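# Push cart through self-closing door into yellow bay

## Task

Move the utility cart through the self-closing door into the other room and leave it parked in the yellow bay so that every one of its four wheels sits inside the taped outline and none rests on the tape. The case of copy paper has to finish in the cart's top tray, lying completely within the tray's edges. The door must be closed at the end. Either robot or both may work; if any robot tips over or is left leaning, the task fails.

## Robot and tools

Robots: r1 and r2, identical Hello Robot Stretch 4 units. Each has an omni-wheel base, a mast carrying a lift, and one arm that reaches forward, ending in a wrist (yaw, pitch, roll) and a two-finger gripper. A robot is about 1.6 m tall; its base rim lies within 0.23 m of the base origin. Each robot reports in its own frames, so their positions relative to each other can only be judged from images, lidar_m and wrist_depth_mm.

Frames: the base frame has its origin on the floor under the base centre, x ahead, y to the left, z up, in metres. hand_pose (a point between the open fingertips) is in this frame and may be slightly wrong. The odometry frame is the base frame as it was when the scene began; base_odometry counts wheel turns only, so slip looks like travel. Heading is in rad, left positive, -3.142 to 3.142. If turned_by_wheels and turned_by_imu, summed over one move, disagree by more than about 0.1 rad, the base likely slipped or struck something.

move: one action. Arguments are r1 and r2 (each an object with that robot's part; omit a robot to leave it alone), plus cameras and blocking. blocking must always be false; the call comes back in about 0.5 s while motion continues. Inside a robot's object:
- base: relative offsets from where that base last reported itself, in its own base frame. translate_m (forward +, -2 to 2 m), strafe_m (left +, -2 to 2 m), rotate_rad (counter-clockwise +, -3.2 to 3.2 rad). translate_m and strafe_m may be combined into one straight diagonal drive; rotate_rad goes alone.
- joints: absolute targets by name. lift_m 0 to 1.2 m; arm_m 0 to 0.55 m extension; wrist_yaw_rad -1.134 to 4.276 (0 ahead, + left, 3.14 folded back); wrist_pitch_rad -1.117 to 4.259 (0 level, 1.57 pointing down); wrist_roll_rad -1.117 to 4.259 (+ clockwise seen from behind); gripper_m -0.038 to 0.141, the fingertip gap in metres (reading may be off by up to 0.015).
- pace: "slow", "default", "fast" or "max". speeds: per-joint top speed overriding pace (not gripper_m). contact_limits: 0 (lightest) to 1 for arm_m, lift_m, translate_m, strafe_m, rotate_rad, default 0.5, set beside the matching command; a base limit persists until a later action names base.
- end_of_arm: "enable_torque" alone, to revive a limp wrist or gripper motor.
A new move replaces only the targets it names; other motions carry on. Unknown keys make the call invalid; other out-of-range values are refused (joint targets past range are clipped and noted). After a refusal or an uncommanded stop, later move/wait/finished_scene calls in that reply are skipped.

wait: seconds 0 to 10, plus cameras; returns state and images, ending early once a commanded robot comes to rest. wait(0) shows the "earlier move" line.
stop: brakes all running motion on all robots; optional cameras.
zoom_image: camera plus region [x0, y0, x1, y1] in pixels from the top-left, at most 504 by 504, on that camera's latest image.
finished_scene: scene = current scene number; ends it for good, so the door, cart and paper must already be in the goal state.
Cameras: r1_head_camera, r1_head_left_camera, r1_head_right_camera, r1_wrist_camera, the same four for r2, or "all"; [] gives no images.

Results: a "move" line per robot ("done" or the worst status). base_status and joint_status: done, moving, off_target (resting short, maybe still pushing), contact_stop (held back, now slack), time_out (after 14 s, target dropped), limit_stop_at_own_body, limit_stop_at_tilt (lean over 6 degrees; lift, arm and wheels go slack), torque_fault (motor limp). "as last shown" marks robots not named in the action. on_its_own reports uncommanded behaviour. lidar_m: 12 distances in metres, 30 degree sectors, first straight ahead, then counter-clockwise (4th left, 7th behind, 10th right); "-" means nothing seen or closer than 0.25 m. wrist_depth_mm: 7x7 grid of depths, 100 to 2000 mm. base_tilt in degrees (forward, right). motor_effort in percent with peak in brackets; servo_current in mA.

Gripping: command about 0.015 or more below the object's width; about 0.06 below resists tugs; -0.02 or less to close behind a handle. Nothing in the state confirms a grasp; watch servo_current and images.

Avoid: robots pressing or bumping each other (fingers closing on the other robot's fingers count); bases driving on once in contact. Carrying together is risky since travel can differ by about 3 cm per metre. With over 1 kg held and arm_m above 0.2, turning, driving or braking (especially fast) can tip a robot; firm pushes with a high gripper can too. Lift limit 0.3+ for 2 kg loads. Self-collision stops occur with the gripper low over the base, tilted up and rolled, or yawed right while tilted up; folded-back wrists stop with small tilts. High lift slows the base. Don't drop the paper, slam the door, or hit things hard.

Each tool is called after ">>>" by a JSON object that holds its "op" and its "data".

## Session

>>> {"op": "move", "data": {"blocking": false}}

Scene clock: 0.00 s.
r1.base_odometry: x=+0.000 y=+0.000 heading=+0.000
r1.turned_by_wheels: +0.000
r1.turned_by_imu: +0.000
r1.base_tilt: forward=-1.6 right=+1.3
r1.lidar_m: 1.92 2.25 3.81 1.93 0.97 0.84 0.83 0.93 0.77 0.76 0.93 1.59
r1.base_status: not commanded
r1.joint_positions: lift_m=+0.127 arm_m=+0.000 wrist_yaw_rad=+3.089 wrist_pitch_rad=+0.002 wrist_roll_rad=+0.000 gripper_m=+0.056
r1.joint_status: not commanded
r1.measured_speeds: all 0
r1.motor_effort: lift_m=+20 arm_m=-4 wheel_0=+0 wheel_1=+1 wheel_2=+1
r1.servo_current: wrist_yaw_rad=39 wrist_pitch_rad=46 wrist_roll_rad=65 gripper_m=39
r1.hand_pose: x=-0.1125 y=+0.1024 z=+0.3046 quat_wxyz=(+0.026, -0.001, +0.000, +1.000) (m; r1's base frame)
r1.wrist_depth_mm: 137 138 - - - - - / 113 139 - - - - - / 117 140 224 - - - - / 137 161 - - - - - / - - - - - - - / - - 191 - 187 - - / 842 759 750 788 788 732 768
r2.base_odometry: x=+0.000 y=+0.000 heading=+0.000
r2.turned_by_wheels: +0.000
r2.turned_by_imu: +0.000
r2.base_tilt: forward=-0.6 right=+0.1
r2.lidar_m: 2.02 1.45 1.40 1.49 2.01 2.22 2.34 3.17 1.60 3.62 2.59 2.46
r2.base_status: not commanded
r2.joint_positions: lift_m=+0.295 arm_m=+0.000 wrist_yaw_rad=+3.133 wrist_pitch_rad=+0.002 wrist_roll_rad=+0.000 gripper_m=+0.056
r2.joint_status: not commanded
r2.measured_speeds: all 0
r2.motor_effort: lift_m=+18 arm_m=-4 wheel_0=+0 wheel_1=-1 wheel_2=+0
r2.servo_current: wrist_yaw_rad=46 wrist_pitch_rad=39 wrist_roll_rad=46 gripper_m=59
r2.hand_pose: x=-0.1167 y=+0.0898 z=+0.4727 quat_wxyz=(+0.004, -0.001, +0.000, +1.000) (m; r2's base frame)
r2.wrist_depth_mm: - 140 - - - - - / - 126 150 - - - - / - 130 185 - - - - / 144 143 272 - - - - / 229 - - - - - - / 226 1576 196 1576 190 1618 1464 / 226 1060 1138 - - 1025 1060
pictures: r1_head_camera, r1_head_left_camera, r1_head_right_camera, r1_wrist_camera, r2_head_camera, r2_head_left_camera, r2_head_right_camera, r2_wrist_camera
Images, in order (width x height): r1_head_camera 420x560, r1_head_left_camera 420x672, r1_head_right_camera 420x672, r1_wrist_camera 616x392, r2_head_camera 420x560, r2_head_left_camera 420x672, r2_head_right_camera 420x672, r2_wrist_camera 616x392.

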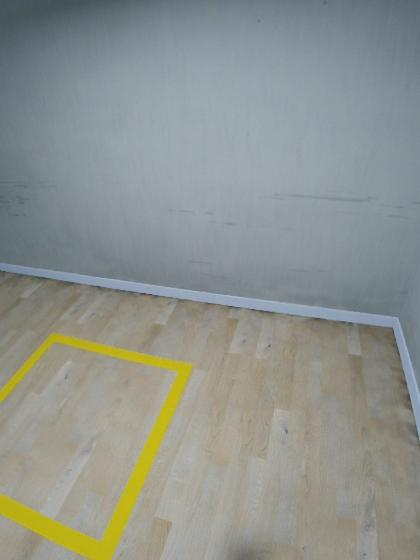

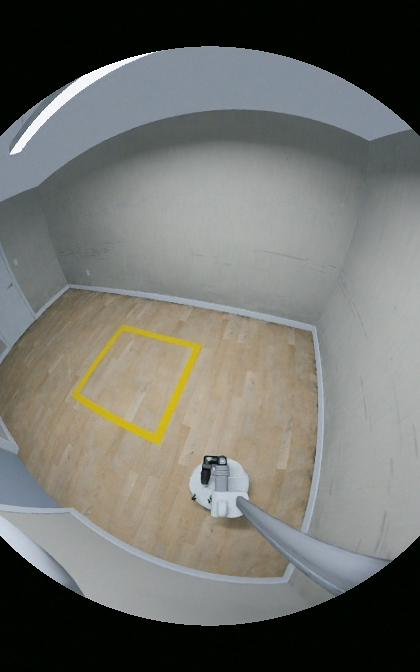

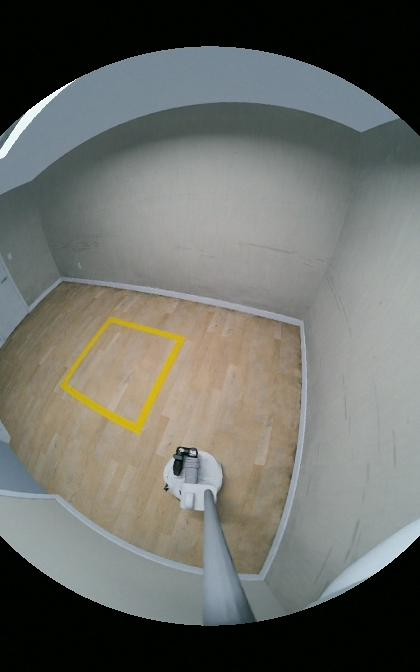

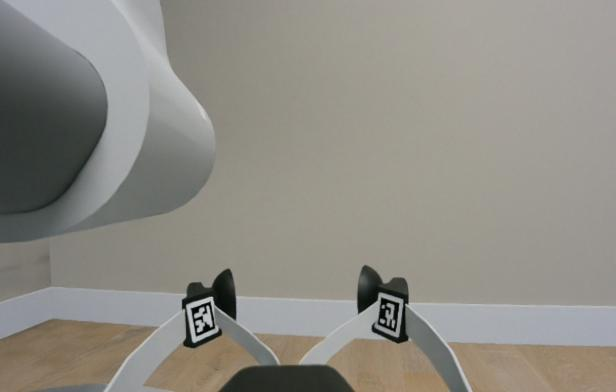

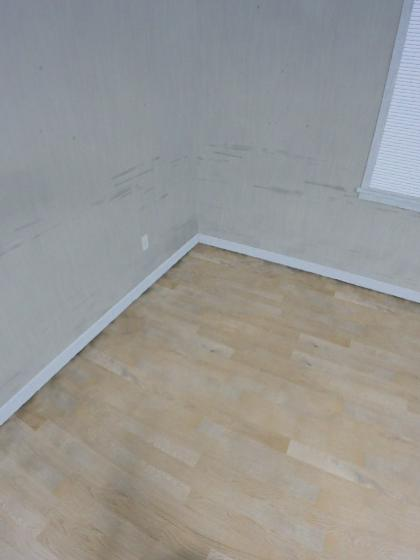

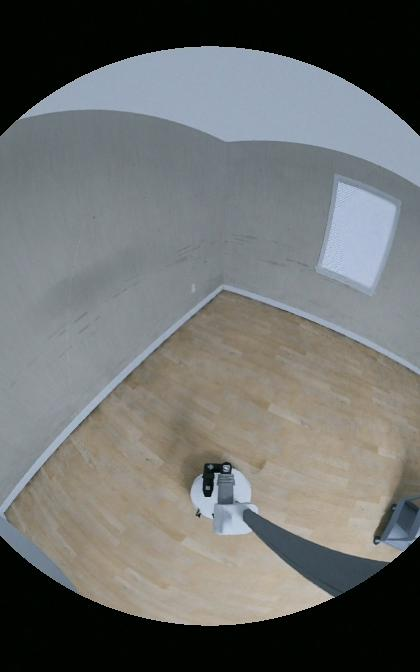

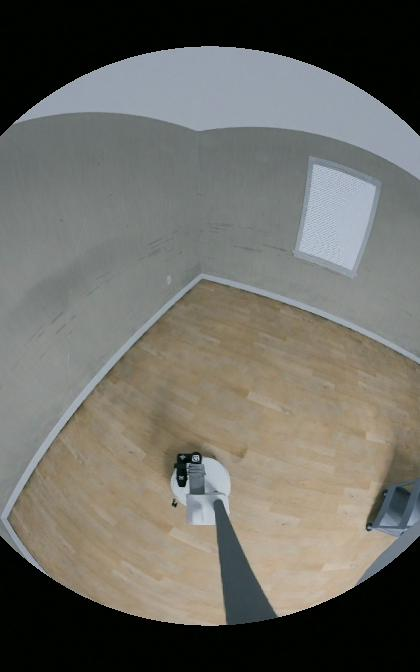

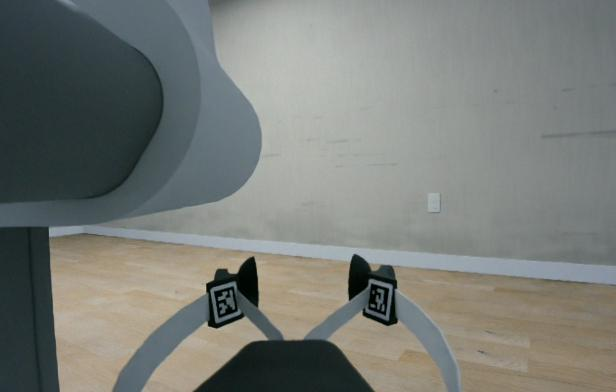

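>>> {"op": "move", "data": {"blocking": false, "r1": {"base":{"rotate_rad":1.2}}, "r2": {"base":{"rotate_rad":-1.5}}, "cameras": []}}

>>> {"op": "wait", "data": {"seconds": 3, "cameras": []}}

>>> {"op": "wait", "data": {"seconds": 1}}

Scene clock: 4.27 s.
move: r1 moving; r2 moving
r1.base_odometry: x=+0.000 y=+0.000 heading=+0.252
r1.turned_by_wheels: +0.252
r1.turned_by_imu: +0.252
r1.base_tilt: forward=-1.6 right=+1.2
r1.lidar_m: 1.98 2.71 3.66 1.25 0.89 0.80 0.87 0.80 0.77 0.82 1.11 1.92
r1.base_status: rotate_rad moving
r1.joint_positions: lift_m=+0.127 arm_m=+0.000 wrist_yaw_rad=+3.089 wrist_pitch_rad=+0.002 wrist_roll_rad=+0.000 gripper_m=+0.056
r1.joint_status: not commanded
r1.measured_speeds: translate_m=-0.001 strafe_m=-0.001 rotate_rad=+0.980 lift_m=+0.000 arm_m=+0.000 wrist_yaw_rad=+0.000 wrist_pitch_rad=+0.000 wrist_roll_rad=+0.000
r1.motor_effort: lift_m=+20(20) arm_m=-4(4) wheel_0=-8(9) wheel_1=-6(9) wheel_2=-7(7)
r1.servo_current: wrist_yaw_rad=59(59) wrist_pitch_rad=39(46) wrist_roll_rad=46(59) gripper_m=39(39)
r1.hand_pose: x=-0.1125 y=+0.1024 z=+0.3046 quat_wxyz=(+0.026, -0.001, +0.000, +1.000) (m; r1's base frame)
r1.wrist_depth_mm: 136 138 - - - - - / 113 139 - - - - - / 114 140 226 - - - - / 137 160 - - - - - / - - - - - - - / - 1060 190 - 187 - - / 778 750 750 798 750 699 732
r2.base_odometry: x=+0.000 y=+0.000 heading=-0.252
r2.turned_by_wheels: -0.252
r2.turned_by_imu: -0.244
r2.base_tilt: forward=-0.7 right=+0.1
r2.lidar_m: 2.52 1.62 1.40 1.40 1.67 2.23 2.24 2.64 1.59 1.63 2.93 2.49
r2.base_status: rotate_rad moving
r2.joint_positions: lift_m=+0.295 arm_m=+0.000 wrist_yaw_rad=+3.133 wrist_pitch_rad=+0.002 wrist_roll_rad=+0.000 gripper_m=+0.056
r2.joint_status: not commanded
r2.measured_speeds: translate_m=+0.000 strafe_m=+0.000 rotate_rad=-0.974 lift_m=+0.000 arm_m=+0.000 wrist_yaw_rad=+0.000 wrist_pitch_rad=+0.000 wrist_roll_rad=+0.000
r2.motor_effort: lift_m=+18(18) arm_m=-4(4) wheel_0=+8(9) wheel_1=+8(10) wheel_2=+9(11)
r2.servo_current: wrist_yaw_rad=33(52) wrist_pitch_rad=39(46) wrist_roll_rad=52(52) gripper_m=39(59)
r2.hand_pose: x=-0.1167 y=+0.0898 z=+0.4727 quat_wxyz=(+0.004, -0.001, +0.000, +1.000) (m; r2's base frame)
r2.wrist_depth_mm: - 141 - - - - - / - 127 150 - - - - / - 130 184 - - - - / 144 143 272 - - - - / 229 - - - - - - / 227 1576 196 1576 190 1661 1464 / 226 1060 1138 - - 1060 1060
pictures: none
No camera images: "cameras" was empty.

Scene clock: 5.60 s.
earlier move: r1 done; r2 moving
r1.base_odometry: x=+0.000 y=+0.000 heading=+1.200
r1.turned_by_wheels: +0.948
r1.turned_by_imu: +0.953
r1.base_tilt: forward=-1.6 right=+1.3
r1.lidar_m: 3.90 1.54 0.93 0.82 0.85 0.82 0.77 0.75 1.00 1.89 1.97 2.45
r1.base_status: done
r1.joint_positions: lift_m=+0.127 arm_m=+0.000 wrist_yaw_rad=+3.089 wrist_pitch_rad=+0.002 wrist_roll_rad=+0.000 gripper_m=+0.056
r1.joint_status: not commanded
r1.measured_speeds: all 0
r1.motor_effort: lift_m=+20(20) arm_m=-4(4) wheel_0=-2(10) wheel_1=-2(9) wheel_2=+0(8)
r1.servo_current: wrist_yaw_rad=65(65) wrist_pitch_rad=39(52) wrist_roll_rad=59(65) gripper_m=39(46)
r1.hand_pose: x=-0.1125 y=+0.1024 z=+0.3046 quat_wxyz=(+0.026, -0.001, +0.000, +1.000) (m; r1's base frame)
r1.wrist_depth_mm: 136 139 - - - - - / 113 139 - - - - - / 117 139 229 - - - - / 137 162 - - - - - / - - - - - - - / - - 191 - 188 - - / 788 163 750 798 778 778 778
r2.base_odometry: x=+0.000 y=+0.000 heading=-1.499
r2.turned_by_wheels: -1.248
r2.turned_by_imu: -1.215
r2.base_tilt: forward=-0.7 right=+0.1
r2.lidar_m: 3.33 2.51 2.48 1.87 1.46 1.39 1.52 2.19 2.22 2.42 3.48 1.60
r2.base_status: rotate_rad moving
r2.joint_positions: lift_m=+0.295 arm_m=+0.000 wrist_yaw_rad=+3.133 wrist_pitch_rad=+0.002 wrist_roll_rad=+0.000 gripper_m=+0.056
r2.joint_status: not commanded
r2.measured_speeds: all 0
r2.motor_effort: lift_m=+18(18) arm_m=-4(4) wheel_0=+0(11) wheel_1=+2(11) wheel_2=+2(11)
r2.servo_current: wrist_yaw_rad=46(59) wrist_pitch_rad=33(46) wrist_roll_rad=46(52) gripper_m=46(59)
r2.hand_pose: x=-0.1167 y=+0.0898 z=+0.4727 quat_wxyz=(+0.004, -0.001, +0.000, +1.000) (m; r2's base frame)
r2.wrist_depth_mm: - 140 - - - - - / - 126 141 - - - - / - 129 184 - - - - / 144 144 265 - - - - / 230 - - - - - - / 227 1576 195 1336 190 - - / 226 1042 1138 - - 1025 1060
wait: 1.33 of 3 s (r1 has come to rest)
pictures: none
No camera images: "cameras" was empty.

Scene clock: 5.80 s.
earlier move: r2 done
r1.base_odometry: x=+0.000 y=+0.000 heading=+1.200
r1.turned_by_wheels: +0.000
r1.turned_by_imu: +0.000
r1.base_tilt: forward=-1.6 right=+1.3
r1.lidar_m: 3.91 1.53 0.90 0.84 0.85 0.85 0.76 0.78 0.99 1.92 1.92 2.44
r1.base_status: done
r1.joint_positions: lift_m=+0.127 arm_m=+0.000 wrist_yaw_rad=+3.089 wrist_pitch_rad=+0.002 wrist_roll_rad=+0.000 gripper_m=+0.056
r1.joint_status: not commanded
r1.measured_speeds: all 0
r1.motor_effort: lift_m=+20(20) arm_m=-4(4) wheel_0=-2(10) wheel_1=-1(9) wheel_2=+0(8)
r1.servo_current: wrist_yaw_rad=33(65) wrist_pitch_rad=33(52) wrist_roll_rad=52(65) gripper_m=39(46)
r1.hand_pose: x=-0.1125 y=+0.1024 z=+0.3046 quat_wxyz=(+0.026, -0.001, +0.000, +1.000) (m; r1's base frame)
r1.wrist_depth_mm: 136 139 - - - - - / 113 139 - - - - - / 117 140 229 - - - - / 137 161 - - - - - / - - - - - - - / - - 190 - 187 - - / 778 163 759 788 788 788 778
r2.base_odometry: x=+0.000 y=+0.000 heading=-1.499
r2.turned_by_wheels: +0.000
r2.turned_by_imu: +0.000
r2.base_tilt: forward=-0.6 right=+0.1
r2.lidar_m: 3.34 2.53 2.50 1.87 1.44 1.40 1.52 2.20 2.23 2.38 3.46 1.60
r2.base_status: done
r2.joint_positions: lift_m=+0.295 arm_m=+0.000 wrist_yaw_rad=+3.133 wrist_pitch_rad=+0.002 wrist_roll_rad=+0.000 gripper_m=+0.056
r2.joint_status: not commanded
r2.measured_speeds: all 0
r2.motor_effort: lift_m=+18(18) arm_m=-4(4) wheel_0=+3(11) wheel_1=+1(11) wheel_2=+2(11)
r2.servo_current: wrist_yaw_rad=39(59) wrist_pitch_rad=39(46) wrist_roll_rad=52(52) gripper_m=39(59)
r2.hand_pose: x=-0.1167 y=+0.0898 z=+0.4727 quat_wxyz=(+0.004, -0.001, +0.000, +1.000) (m; r2's base frame)
r2.wrist_depth_mm: - 140 - - - - - / - 126 142 - - - - / - 130 185 - - - - / 144 143 265 - - - - / 229 - - - - - - / 228 1537 196 1336 190 - - / 226 1060 1138 - - 1042 1078
wait: 0.20 of 1 s (r2 has come to rest)
pictures: r1_head_camera, r1_head_left_camera, r1_head_right_camera, r1_wrist_camera, r2_head_camera, r2_head_left_camera, r2_head_right_camera, r2_wrist_camera
Images, in order (width x height): r1_head_camera 420x560, r1_head_left_camera 420x672, r1_head_right_camera 420x672, r1_wrist_camera 616x392, r2_head_camera 420x560, r2_head_left_camera 420x672, r2_head_right_camera 420x672, r2_wrist_camera 616x392.

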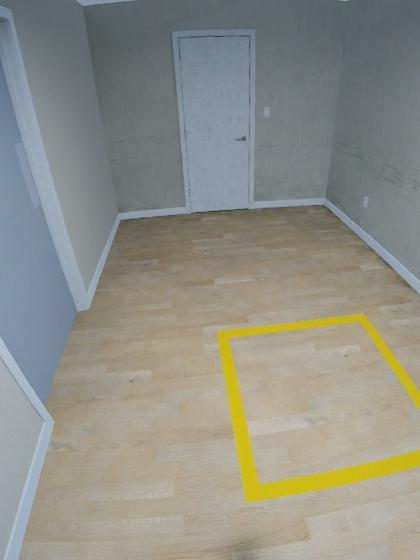

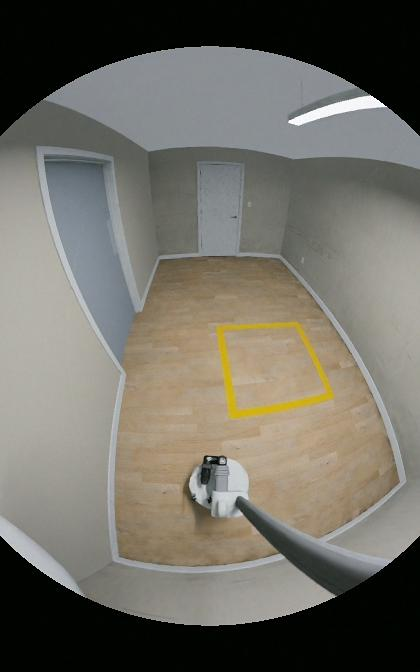

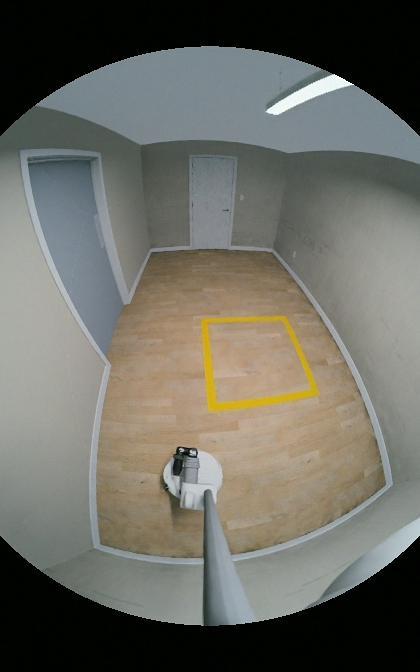

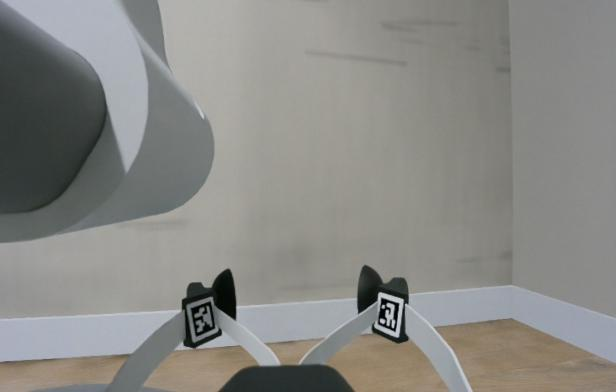

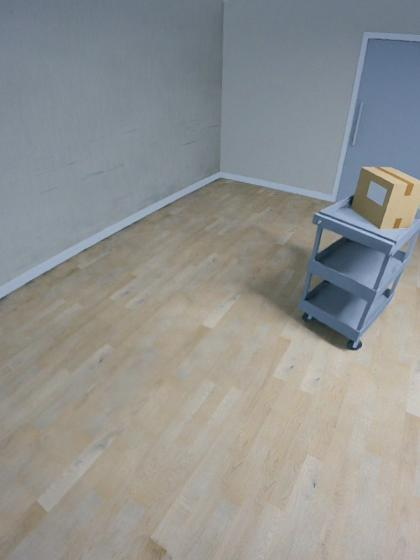

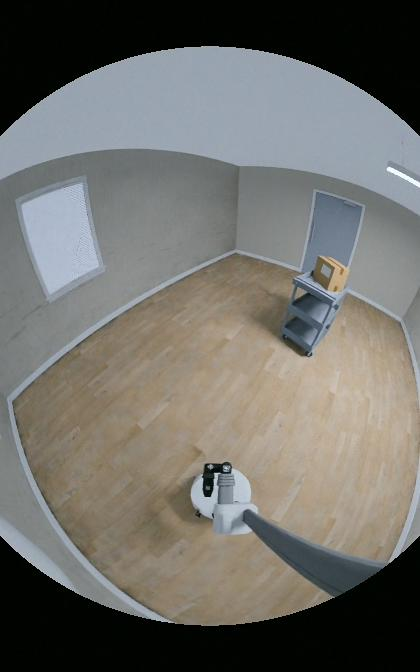

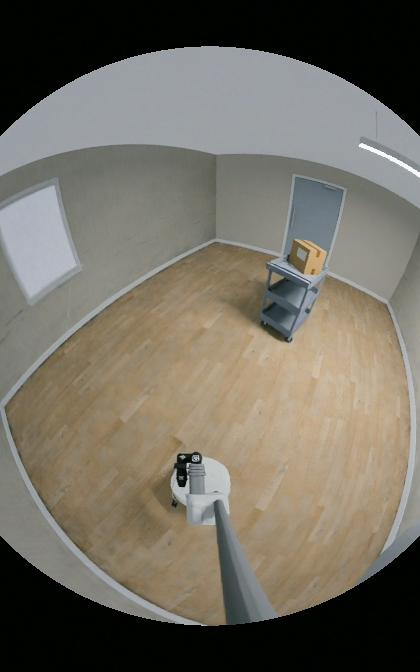

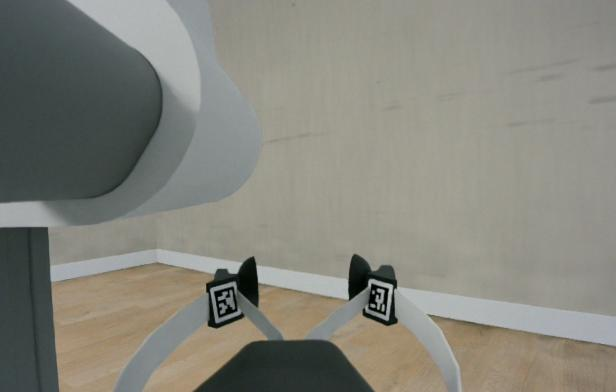

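>>> {"op": "zoom_image", "data": {"camera": "r2_head_camera", "region": [260, 20, 420, 360]}}

>>> {"op": "zoom_image", "data": {"camera": "r2_head_left_camera", "region": [240, 180, 390, 370]}}

>>> {"op": "zoom_image", "data": {"camera": "r1_head_camera", "region": [0, 0, 130, 420]}}

Scaled by 1.482 from the camera's 420x560 image, which has a finer 1200x1600 frame.

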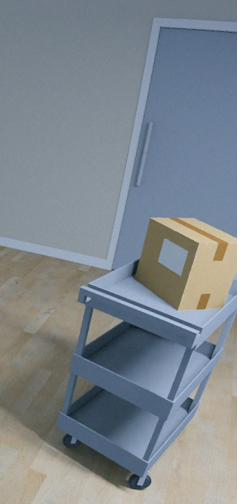

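Scaled by 2.653 from the camera's 420x672 image, which has a finer 600x960 frame.

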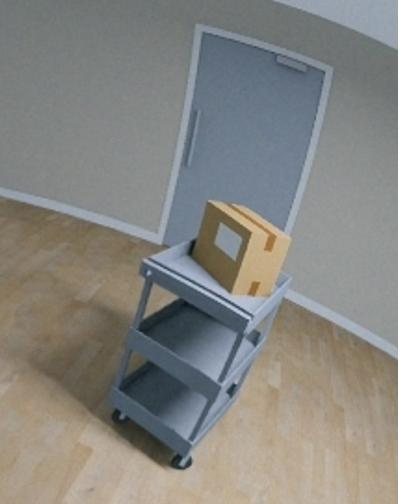

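Scaled by 1.200 from the camera's 420x560 image, which has a finer 600x800 frame.

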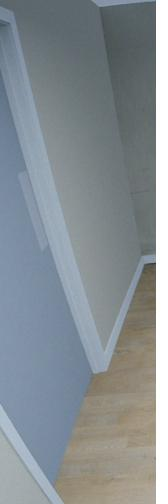

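>>> {"op": "move", "data": {"blocking": false, "r1": {"base":{"translate_m":1.0}}, "r2": {"base":{"translate_m":0.7}}, "cameras": []}}

>>> {"op": "wait", "data": {"seconds": 4, "cameras": []}}

>>> {"op": "wait", "data": {"seconds": 2, "cameras": []}}

>>> {"op": "move", "data": {"blocking": false, "r1": {"base":{"rotate_rad":1.2}}, "r2": {"base":{"rotate_rad":-0.5}}, "cameras": []}}

>>> {"op": "wait", "data": {"seconds": 3, "cameras": []}}

>>> {"op": "wait", "data": {"seconds": 1.5}}

Scene clock: 51.37 s.
move: r1 moving; r2 moving
r1.base_odometry: x=+0.011 y=+0.029 heading=+1.200
r1.turned_by_wheels: +0.000
r1.turned_by_imu: +0.000
r1.base_tilt: forward=-1.6 right=+1.3
r1.lidar_m: 3.87 1.55 0.91 0.84 0.85 0.90 0.80 0.83 1.04 1.92 1.94 2.44
r1.base_status: translate_m moving
r1.joint_positions: lift_m=+0.127 arm_m=+0.000 wrist_yaw_rad=+3.089 wrist_pitch_rad=+0.002 wrist_roll_rad=+0.000 gripper_m=+0.056
r1.joint_status: not commanded
r1.measured_speeds: translate_m=+0.122 strafe_m=+0.001 rotate_rad=+0.001 lift_m=+0.000 arm_m=+0.000 wrist_yaw_rad=+0.000 wrist_pitch_rad=+0.000 wrist_roll_rad=+0.000
r1.motor_effort: lift_m=+20(20) arm_m=-4(4) wheel_0=+9(9) wheel_1=+7(7) wheel_2=-8(9)
r1.servo_current: wrist_yaw_rad=52(52) wrist_pitch_rad=46(46) wrist_roll_rad=46(65) gripper_m=46(46)
r1.hand_pose: x=-0.1125 y=+0.1024 z=+0.3046 quat_wxyz=(+0.026, -0.001, +0.000, +1.000) (m; r1's base frame)
r1.wrist_depth_mm: 136 138 - - - - - / 113 139 - - - - - / 117 139 224 - - - - / 137 162 - - - - - / - - - - - - - / - - 190 - 188 1042 - / 788 750 759 809 788 768 778
r2.base_odometry: x=+0.002 y=-0.031 heading=-1.499
r2.turned_by_wheels: +0.000
r2.turned_by_imu: +0.000
r2.base_tilt: forward=-0.7 right=+0.0
r2.lidar_m: 3.33 2.52 2.47 1.92 1.45 1.42 1.55 2.23 2.24 2.41 3.51 1.60
r2.base_status: translate_m moving
r2.joint_positions: lift_m=+0.295 arm_m=+0.000 wrist_yaw_rad=+3.133 wrist_pitch_rad=+0.002 wrist_roll_rad=+0.000 gripper_m=+0.056
r2.joint_status: not commanded
r2.measured_speeds: translate_m=+0.121 strafe_m=+0.001 rotate_rad=-0.001 lift_m=+0.000 arm_m=+0.000 wrist_yaw_rad=+0.000 wrist_pitch_rad=+0.000 wrist_roll_rad=+0.000
r2.motor_effort: lift_m=+18(18) arm_m=-4(4) wheel_0=+5(10) wheel_1=+5(7) wheel_2=-12(13)
r2.servo_current: wrist_yaw_rad=46(59) wrist_pitch_rad=46(46) wrist_roll_rad=46(59) gripper_m=52(52)
r2.hand_pose: x=-0.1167 y=+0.0898 z=+0.4727 quat_wxyz=(+0.004, -0.001, +0.000, +1.000) (m; r2's base frame)
r2.wrist_depth_mm: - 141 266 - - - - / - 126 141 - - - - / - 130 183 - - - - / 144 143 272 - - - - / 229 - - - - - - / 226 1576 196 1397 191 - - / 226 1078 1118 - - 1042 1042
pictures: none
No camera images: "cameras" was empty.

Scene clock: 54.70 s.
earlier move: r1 moving; r2 done
r1.base_odometry: x=+0.340 y=+0.875 heading=+1.200
r1.turned_by_wheels: +0.000
r1.turned_by_imu: +0.000
r1.base_tilt: forward=-1.5 right=+1.3
r1.lidar_m: 2.99 1.61 1.12 0.95 0.97 1.23 1.70 1.73 1.99 1.82 1.83 2.33
r1.base_status: translate_m moving
r1.joint_positions: lift_m=+0.127 arm_m=+0.000 wrist_yaw_rad=+3.089 wrist_pitch_rad=+0.002 wrist_roll_rad=+0.000 gripper_m=+0.056
r1.joint_status: not commanded
r1.measured_speeds: translate_m=+0.178 strafe_m=+0.000 rotate_rad=+0.002 lift_m=+0.000 arm_m=+0.000 wrist_yaw_rad=+0.000 wrist_pitch_rad=+0.000 wrist_roll_rad=+0.000
r1.motor_effort: lift_m=+20(20) arm_m=-4(4) wheel_0=+1(9) wheel_1=+2(8) wheel_2=-1(10)
r1.servo_current: wrist_yaw_rad=59(72) wrist_pitch_rad=46(52) wrist_roll_rad=39(65) gripper_m=46(52)
r1.hand_pose: x=-0.1125 y=+0.1024 z=+0.3046 quat_wxyz=(+0.026, -0.001, +0.000, +1.000) (m; r1's base frame)
r1.wrist_depth_mm: 136 138 - - - - - / 113 139 - - - - - / 118 140 229 - - - - / 137 162 - - - - - / - - - - 1708 - - / 1205 1182 193 1182 187 1160 1042 / 842 741 741 798 798 778 820
r2.base_odometry: x=+0.050 y=-0.698 heading=-1.499
r2.turned_by_wheels: +0.000
r2.turned_by_imu: +0.001
r2.base_tilt: forward=-0.7 right=+0.1
r2.lidar_m: 2.80 2.14 2.06 2.27 2.05 1.99 2.14 2.67 2.62 2.77 1.10 1.12
r2.base_status: done
r2.joint_positions: lift_m=+0.295 arm_m=+0.000 wrist_yaw_rad=+3.133 wrist_pitch_rad=+0.002 wrist_roll_rad=+0.000 gripper_m=+0.056
r2.joint_status: not commanded
r2.measured_speeds: all 0
r2.motor_effort: lift_m=+18(18) arm_m=-4(4) wheel_0=+2(10) wheel_1=+4(8) wheel_2=-2(14)
r2.servo_current: wrist_yaw_rad=65(65) wrist_pitch_rad=39(46) wrist_roll_rad=52(59) gripper_m=46(52)
r2.hand_pose: x=-0.1167 y=+0.0898 z=+0.4727 quat_wxyz=(+0.004, -0.001, +0.000, +1.000) (m; r2's base frame)
r2.wrist_depth_mm: - 141 - - - - - / - 126 150 - - - - / - 130 185 - - - - / 144 143 263 - - - - / 229 - - - - - - / 227 1576 197 1576 190 1537 1464 / 226 1060 1138 - - 1025 1060
wait: 3.33 of 4 s (r2 has come to rest)
pictures: none
No camera images: "cameras" was empty.

Scene clock: 55.70 s.
earlier move: r1 done
r1.base_odometry: x=+0.362 y=+0.932 heading=+1.200
r1.turned_by_wheels: +0.000
r1.turned_by_imu: +0.000
r1.base_tilt: forward=-1.6 right=+1.3
r1.lidar_m: 2.94 1.62 1.17 0.95 0.98 1.23 1.76 1.81 2.00 1.79 1.83 2.30
r1.base_status: done
r1.joint_positions: lift_m=+0.127 arm_m=+0.000 wrist_yaw_rad=+3.089 wrist_pitch_rad=+0.002 wrist_roll_rad=+0.000 gripper_m=+0.056
r1.joint_status: not commanded
r1.measured_speeds: all 0
r1.motor_effort: lift_m=+20(20) arm_m=-4(4) wheel_0=+2(9) wheel_1=+0(8) wheel_2=+0(10)
r1.servo_current: wrist_yaw_rad=65(72) wrist_pitch_rad=39(52) wrist_roll_rad=59(65) gripper_m=46(52)
r1.hand_pose: x=-0.1125 y=+0.1024 z=+0.3046 quat_wxyz=(+0.026, -0.001, +0.000, +1.000) (m; r1's base frame)
r1.wrist_depth_mm: 136 138 - - - - - / 113 139 - - - - - / 118 139 229 - - - - / 137 161 - - - - - / 1618 - - 1921 - - - / 1205 1182 193 1182 188 1160 1008 / 842 750 750 798 788 778 820
r2.base_odometry: x=+0.050 y=-0.698 heading=-1.499
r2.turned_by_wheels: +0.000
r2.turned_by_imu: +0.000
r2.base_tilt: forward=-0.7 right=+0.0
r2.lidar_m: 2.82 2.17 2.08 2.23 2.03 1.99 2.14 2.69 2.61 2.82 1.11 1.12
r2.base_status: done
r2.joint_positions: lift_m=+0.295 arm_m=+0.000 wrist_yaw_rad=+3.133 wrist_pitch_rad=+0.002 wrist_roll_rad=+0.000 gripper_m=+0.056
r2.joint_status: not commanded
r2.measured_speeds: all 0
r2.motor_effort: lift_m=+18(18) arm_m=-4(4) wheel_0=+2(10) wheel_1=+4(8) wheel_2=-2(14)
r2.servo_current: wrist_yaw_rad=46(65) wrist_pitch_rad=46(46) wrist_roll_rad=33(59) gripper_m=46(52)
r2.hand_pose: x=-0.1167 y=+0.0898 z=+0.4727 quat_wxyz=(+0.004, -0.001, +0.000, +1.000) (m; r2's base frame)
r2.wrist_depth_mm: - 141 - - - - - / - 126 151 - - - - / - 129 185 - - - - / 144 143 264 - - - - / 230 - - - - - - / 228 1576 196 1537 190 1499 1430 / 226 1078 1160 - - 1042 1078
wait: 1.00 of 2 s (r1 has come to rest)
pictures: none
No camera images: "cameras" was empty.

Scene clock: 56.20 s.
move: r1 moving; r2 moving
r1.base_odometry: x=+0.362 y=+0.932 heading=+1.452
r1.turned_by_wheels: +0.252
r1.turned_by_imu: +0.253
r1.base_tilt: forward=-1.5 right=+1.3
r1.lidar_m: 2.66 1.36 1.06 0.96 1.04 1.57 1.76 1.94 1.85 1.79 1.94 2.96
r1.base_status: rotate_rad moving
r1.joint_positions: lift_m=+0.127 arm_m=+0.000 wrist_yaw_rad=+3.089 wrist_pitch_rad=+0.002 wrist_roll_rad=+0.000 gripper_m=+0.056
r1.joint_status: not commanded
r1.measured_speeds: translate_m=+0.000 strafe_m=-0.001 rotate_rad=+0.975 lift_m=+0.000 arm_m=+0.000 wrist_yaw_rad=+0.000 wrist_pitch_rad=+0.000 wrist_roll_rad=+0.000
r1.motor_effort: lift_m=+20(20) arm_m=-4(4) wheel_0=-9(9) wheel_1=-7(8) wheel_2=-7(8)
r1.servo_current: wrist_yaw_rad=65(65) wrist_pitch_rad=46(46) wrist_roll_rad=65(65) gripper_m=39(46)
r1.hand_pose: x=-0.1125 y=+0.1024 z=+0.3046 quat_wxyz=(+0.026, -0.001, +0.000, +1.000) (m; r1's base frame)
r1.wrist_depth_mm: 136 138 - - - - - / 113 139 - - - - - / 118 140 229 - - - - / 137 161 - - - - - / 1661 - - - - 1576 - / 1160 1182 191 1160 187 1182 1138 / 842 750 759 809 809 788 820
r2.base_odometry: x=+0.050 y=-0.698 heading=-1.751
r2.turned_by_wheels: -0.252
r2.turned_by_imu: -0.244
r2.base_tilt: forward=-0.7 right=+0.1
r2.lidar_m: 3.70 2.35 2.08 2.11 2.19 1.97 2.01 2.47 2.62 2.64 3.25 1.11
r2.base_status: rotate_rad moving
r2.joint_positions: lift_m=+0.295 arm_m=+0.000 wrist_yaw_rad=+3.133 wrist_pitch_rad=+0.002 wrist_roll_rad=+0.000 gripper_m=+0.056
r2.joint_status: not commanded
r2.measured_speeds: translate_m=-0.001 strafe_m=+0.001 rotate_rad=-0.976 lift_m=+0.000 arm_m=+0.000 wrist_yaw_rad=+0.000 wrist_pitch_rad=+0.000 wrist_roll_rad=+0.000
r2.motor_effort: lift_m=+18(18) arm_m=-4(4) wheel_0=+10(10) wheel_1=+9(9) wheel_2=+10(11)
r2.servo_current: wrist_yaw_rad=52(52) wrist_pitch_rad=46(46) wrist_roll_rad=46(59) gripper_m=52(52)
r2.hand_pose: x=-0.1167 y=+0.0898 z=+0.4727 quat_wxyz=(+0.004, -0.001, +0.000, +1.000) (m; r2's base frame)
r2.wrist_depth_mm: - 141 - - - - - / - 127 150 - - - - / - 129 184 - - - - / 144 143 264 - - - - / 229 - - - - - - / 227 1618 196 1576 190 1464 1430 / 227 1060 1138 - - 1025 1060
pictures: none
No camera images: "cameras" was empty.

Scene clock: 57.00 s.
earlier move: r1 moving; r2 done
r1.base_odometry: x=+0.362 y=+0.932 heading=+2.339
r1.turned_by_wheels: +0.887
r1.turned_by_imu: +0.892
r1.base_tilt: forward=-1.6 right=+1.3
r1.lidar_m: 1.11 0.97 1.00 1.35 1.73 1.79 1.90 1.81 1.87 2.49 2.92 1.47
r1.base_status: rotate_rad moving
r1.joint_positions: lift_m=+0.127 arm_m=+0.000 wrist_yaw_rad=+3.089 wrist_pitch_rad=+0.002 wrist_roll_rad=+0.000 gripper_m=+0.056
r1.joint_status: not commanded
r1.measured_speeds: translate_m=+0.000 strafe_m=+0.000 rotate_rad=+0.526 lift_m=+0.000 arm_m=+0.000 wrist_yaw_rad=+0.000 wrist_pitch_rad=+0.000 wrist_roll_rad=+0.000
r1.motor_effort: lift_m=+20(20) arm_m=-4(4) wheel_0=-2(10) wheel_1=-2(8) wheel_2=-1(8)
r1.servo_current: wrist_yaw_rad=52(65) wrist_pitch_rad=39(52) wrist_roll_rad=46(65) gripper_m=39(46)
r1.hand_pose: x=-0.1125 y=+0.1024 z=+0.3046 quat_wxyz=(+0.026, -0.001, +0.000, +1.000) (m; r1's base frame)
r1.wrist_depth_mm: 136 139 - - - - - / 113 139 - - - - - / 117 139 273 - - - - / 137 161 - - - - - / - - - - - 1661 - / 1205 1336 194 1182 188 1160 1118 / 854 750 707 798 798 788 820
r2.base_odometry: x=+0.050 y=-0.698 heading=-1.998
r2.turned_by_wheels: -0.248
r2.turned_by_imu: -0.241
r2.base_tilt: forward=-0.7 right=+0.1
r2.lidar_m: 1.10 2.73 2.16 2.07 2.28 2.04 1.98 2.15 2.66 2.61 2.85 1.10
r2.base_status: done
r2.joint_positions: lift_m=+0.295 arm_m=+0.000 wrist_yaw_rad=+3.133 wrist_pitch_rad=+0.002 wrist_roll_rad=+0.000 gripper_m=+0.056
r2.joint_status: not commanded
r2.measured_speeds: all 0
r2.motor_effort: lift_m=+18(18) arm_m=-4(4) wheel_0=+4(10) wheel_1=+2(9) wheel_2=+4(11)
r2.servo_current: wrist_yaw_rad=46(52) wrist_pitch_rad=46(46) wrist_roll_rad=39(65) gripper_m=52(52)
r2.hand_pose: x=-0.1167 y=+0.0898 z=+0.4727 quat_wxyz=(+0.004, -0.001, +0.000, +1.000) (m; r2's base frame)
r2.wrist_depth_mm: - 141 - - - - - / - 127 151 - - - - / - 129 184 - - - - / 144 144 264 - - - - / 229 - - - - - - / 226 1576 196 1537 190 1618 1499 / 227 1060 1138 - - 1025 1060
wait: 0.80 of 3 s (r2 has come to rest)
pictures: none
No camera images: "cameras" was empty.

Scene clock: 57.53 s.
earlier move: r1 done
r1.base_odometry: x=+0.362 y=+0.932 heading=+2.399
r1.turned_by_wheels: +0.060
r1.turned_by_imu: +0.061
r1.base_tilt: forward=-1.6 right=+1.2
r1.lidar_m: 1.10 0.96 1.02 1.43 1.75 1.84 1.87 1.81 1.91 2.67 2.93 1.47
r1.base_status: done
r1.joint_positions: lift_m=+0.127 arm_m=+0.000 wrist_yaw_rad=+3.089 wrist_pitch_rad=+0.002 wrist_roll_rad=+0.000 gripper_m=+0.056
r1.joint_status: not commanded
r1.measured_speeds: all 0
r1.motor_effort: lift_m=+20(20) arm_m=-4(4) wheel_0=-3(10) wheel_1=-3(8) wheel_2=-1(8)
r1.servo_current: wrist_yaw_rad=59(65) wrist_pitch_rad=39(52) wrist_roll_rad=78(78) gripper_m=39(52)
r1.hand_pose: x=-0.1125 y=+0.1024 z=+0.3046 quat_wxyz=(+0.026, -0.001, +0.000, +1.000) (m; r1's base frame)
r1.wrist_depth_mm: 136 138 - - - - - / 113 139 - - - - - / 118 140 272 - - - - / 137 161 - - - - - / - - - - - 1808 - / 1182 1160 193 1205 187 1160 1138 / 842 741 707 153 798 768 809
r2.base_odometry: x=+0.050 y=-0.698 heading=-1.998
r2.turned_by_wheels: +0.000
r2.turned_by_imu: +0.000
r2.base_tilt: forward=-0.7 right=+0.1
r2.lidar_m: 1.11 2.73 2.16 2.09 2.30 2.01 1.98 2.16 2.68 2.62 2.81 1.09
r2.base_status: done
r2.joint_positions: lift_m=+0.295 arm_m=+0.000 wrist_yaw_rad=+3.133 wrist_pitch_rad=+0.002 wrist_roll_rad=+0.000 gripper_m=+0.056
r2.joint_status: not commanded
r2.measured_speeds: all 0
r2.motor_effort: lift_m=+18(18) arm_m=-4(4) wheel_0=+4(10) wheel_1=+3(9) wheel_2=+4(11)
r2.servo_current: wrist_yaw_rad=46(52) wrist_pitch_rad=39(46) wrist_roll_rad=59(65) gripper_m=46(59)
r2.hand_pose: x=-0.1167 y=+0.0898 z=+0.4727 quat_wxyz=(+0.004, -0.001, +0.000, +1.000) (m; r2's base frame)
r2.wrist_depth_mm: - 141 - - - - - / - 127 150 - - - - / - 129 184 - - - - / 144 143 265 - - - - / 230 - - - - - - / 227 1537 196 1537 190 1576 1464 / 225 1078 1138 - - 1042 1060
wait: 0.53 of 1.5 s (r1 has come to rest)
pictures: r1_head_camera, r1_head_left_camera, r1_head_right_camera, r1_wrist_camera, r2_head_camera, r2_head_left_camera, r2_head_right_camera, r2_wrist_camera
Images, in order (width x height): r1_head_camera 420x560, r1_head_left_camera 420x672, r1_head_right_camera 420x672, r1_wrist_camera 616x392, r2_head_camera 420x560, r2_head_left_camera 420x672, r2_head_right_camera 420x672, r2_wrist_camera 616x392.

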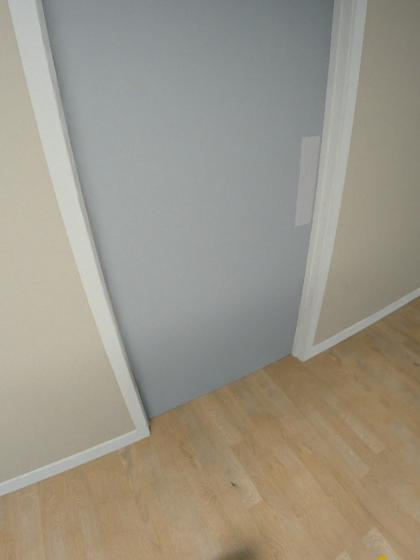

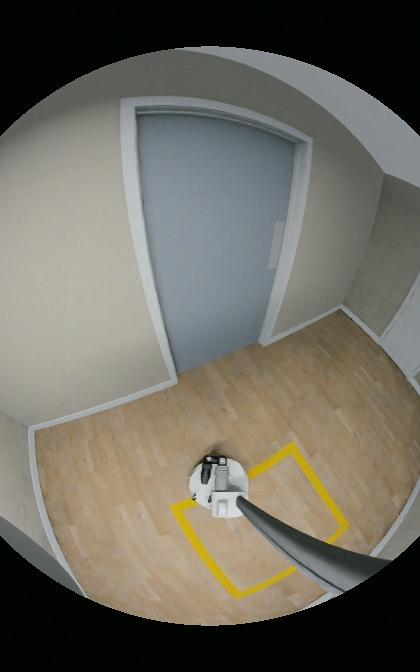

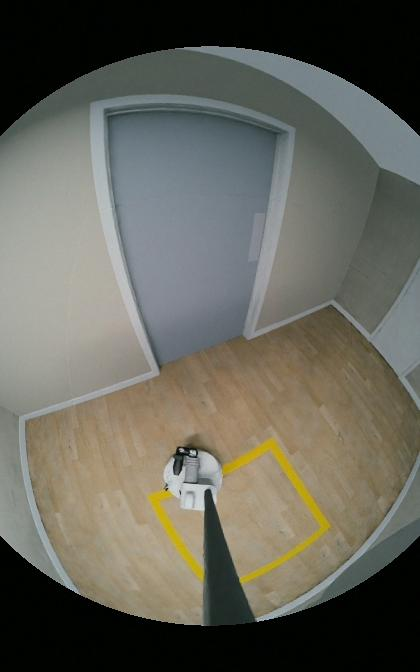

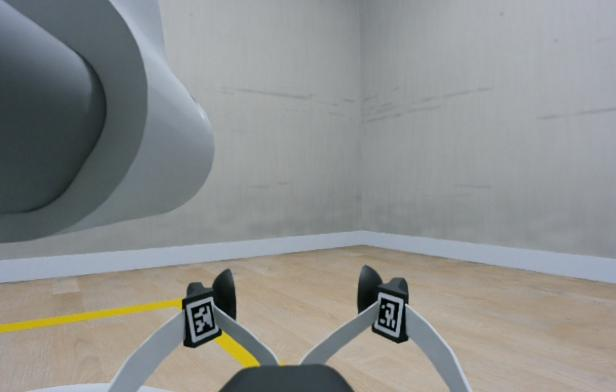

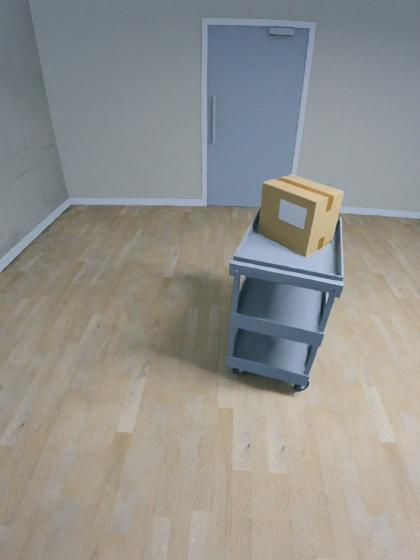

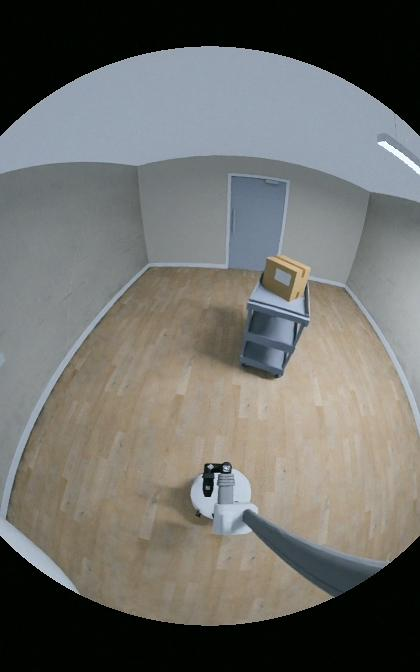

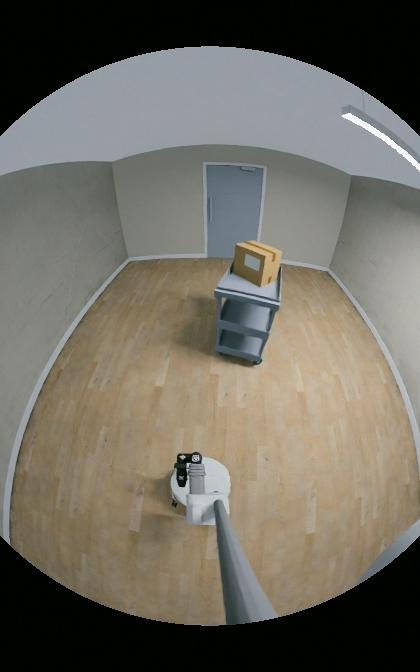

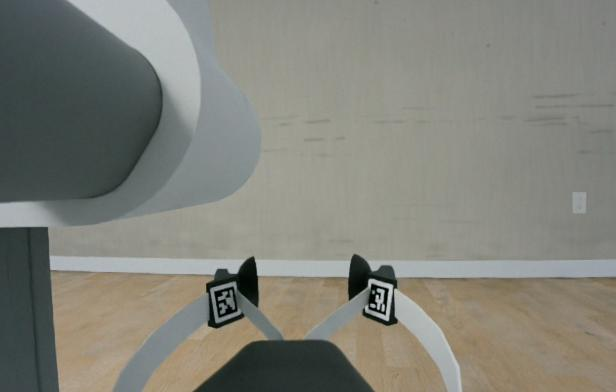

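>>> {"op": "zoom_image", "data": {"camera": "r2_head_camera", "region": [190, 150, 370, 400]}}

>>> {"op": "zoom_image", "data": {"camera": "r2_head_right_camera", "region": [190, 220, 300, 380]}}

Scaled by 2.016 from the camera's 420x560 image, which has a finer 1200x1600 frame.

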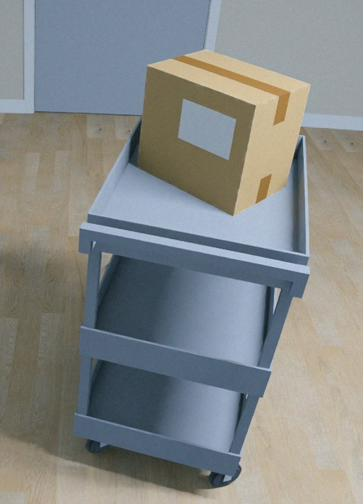

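Scaled by 3.150 from the camera's 420x672 image, which has a finer 600x960 frame.

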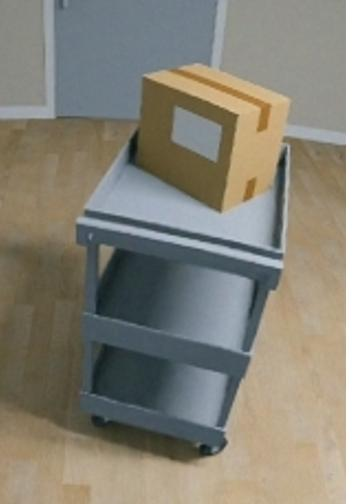

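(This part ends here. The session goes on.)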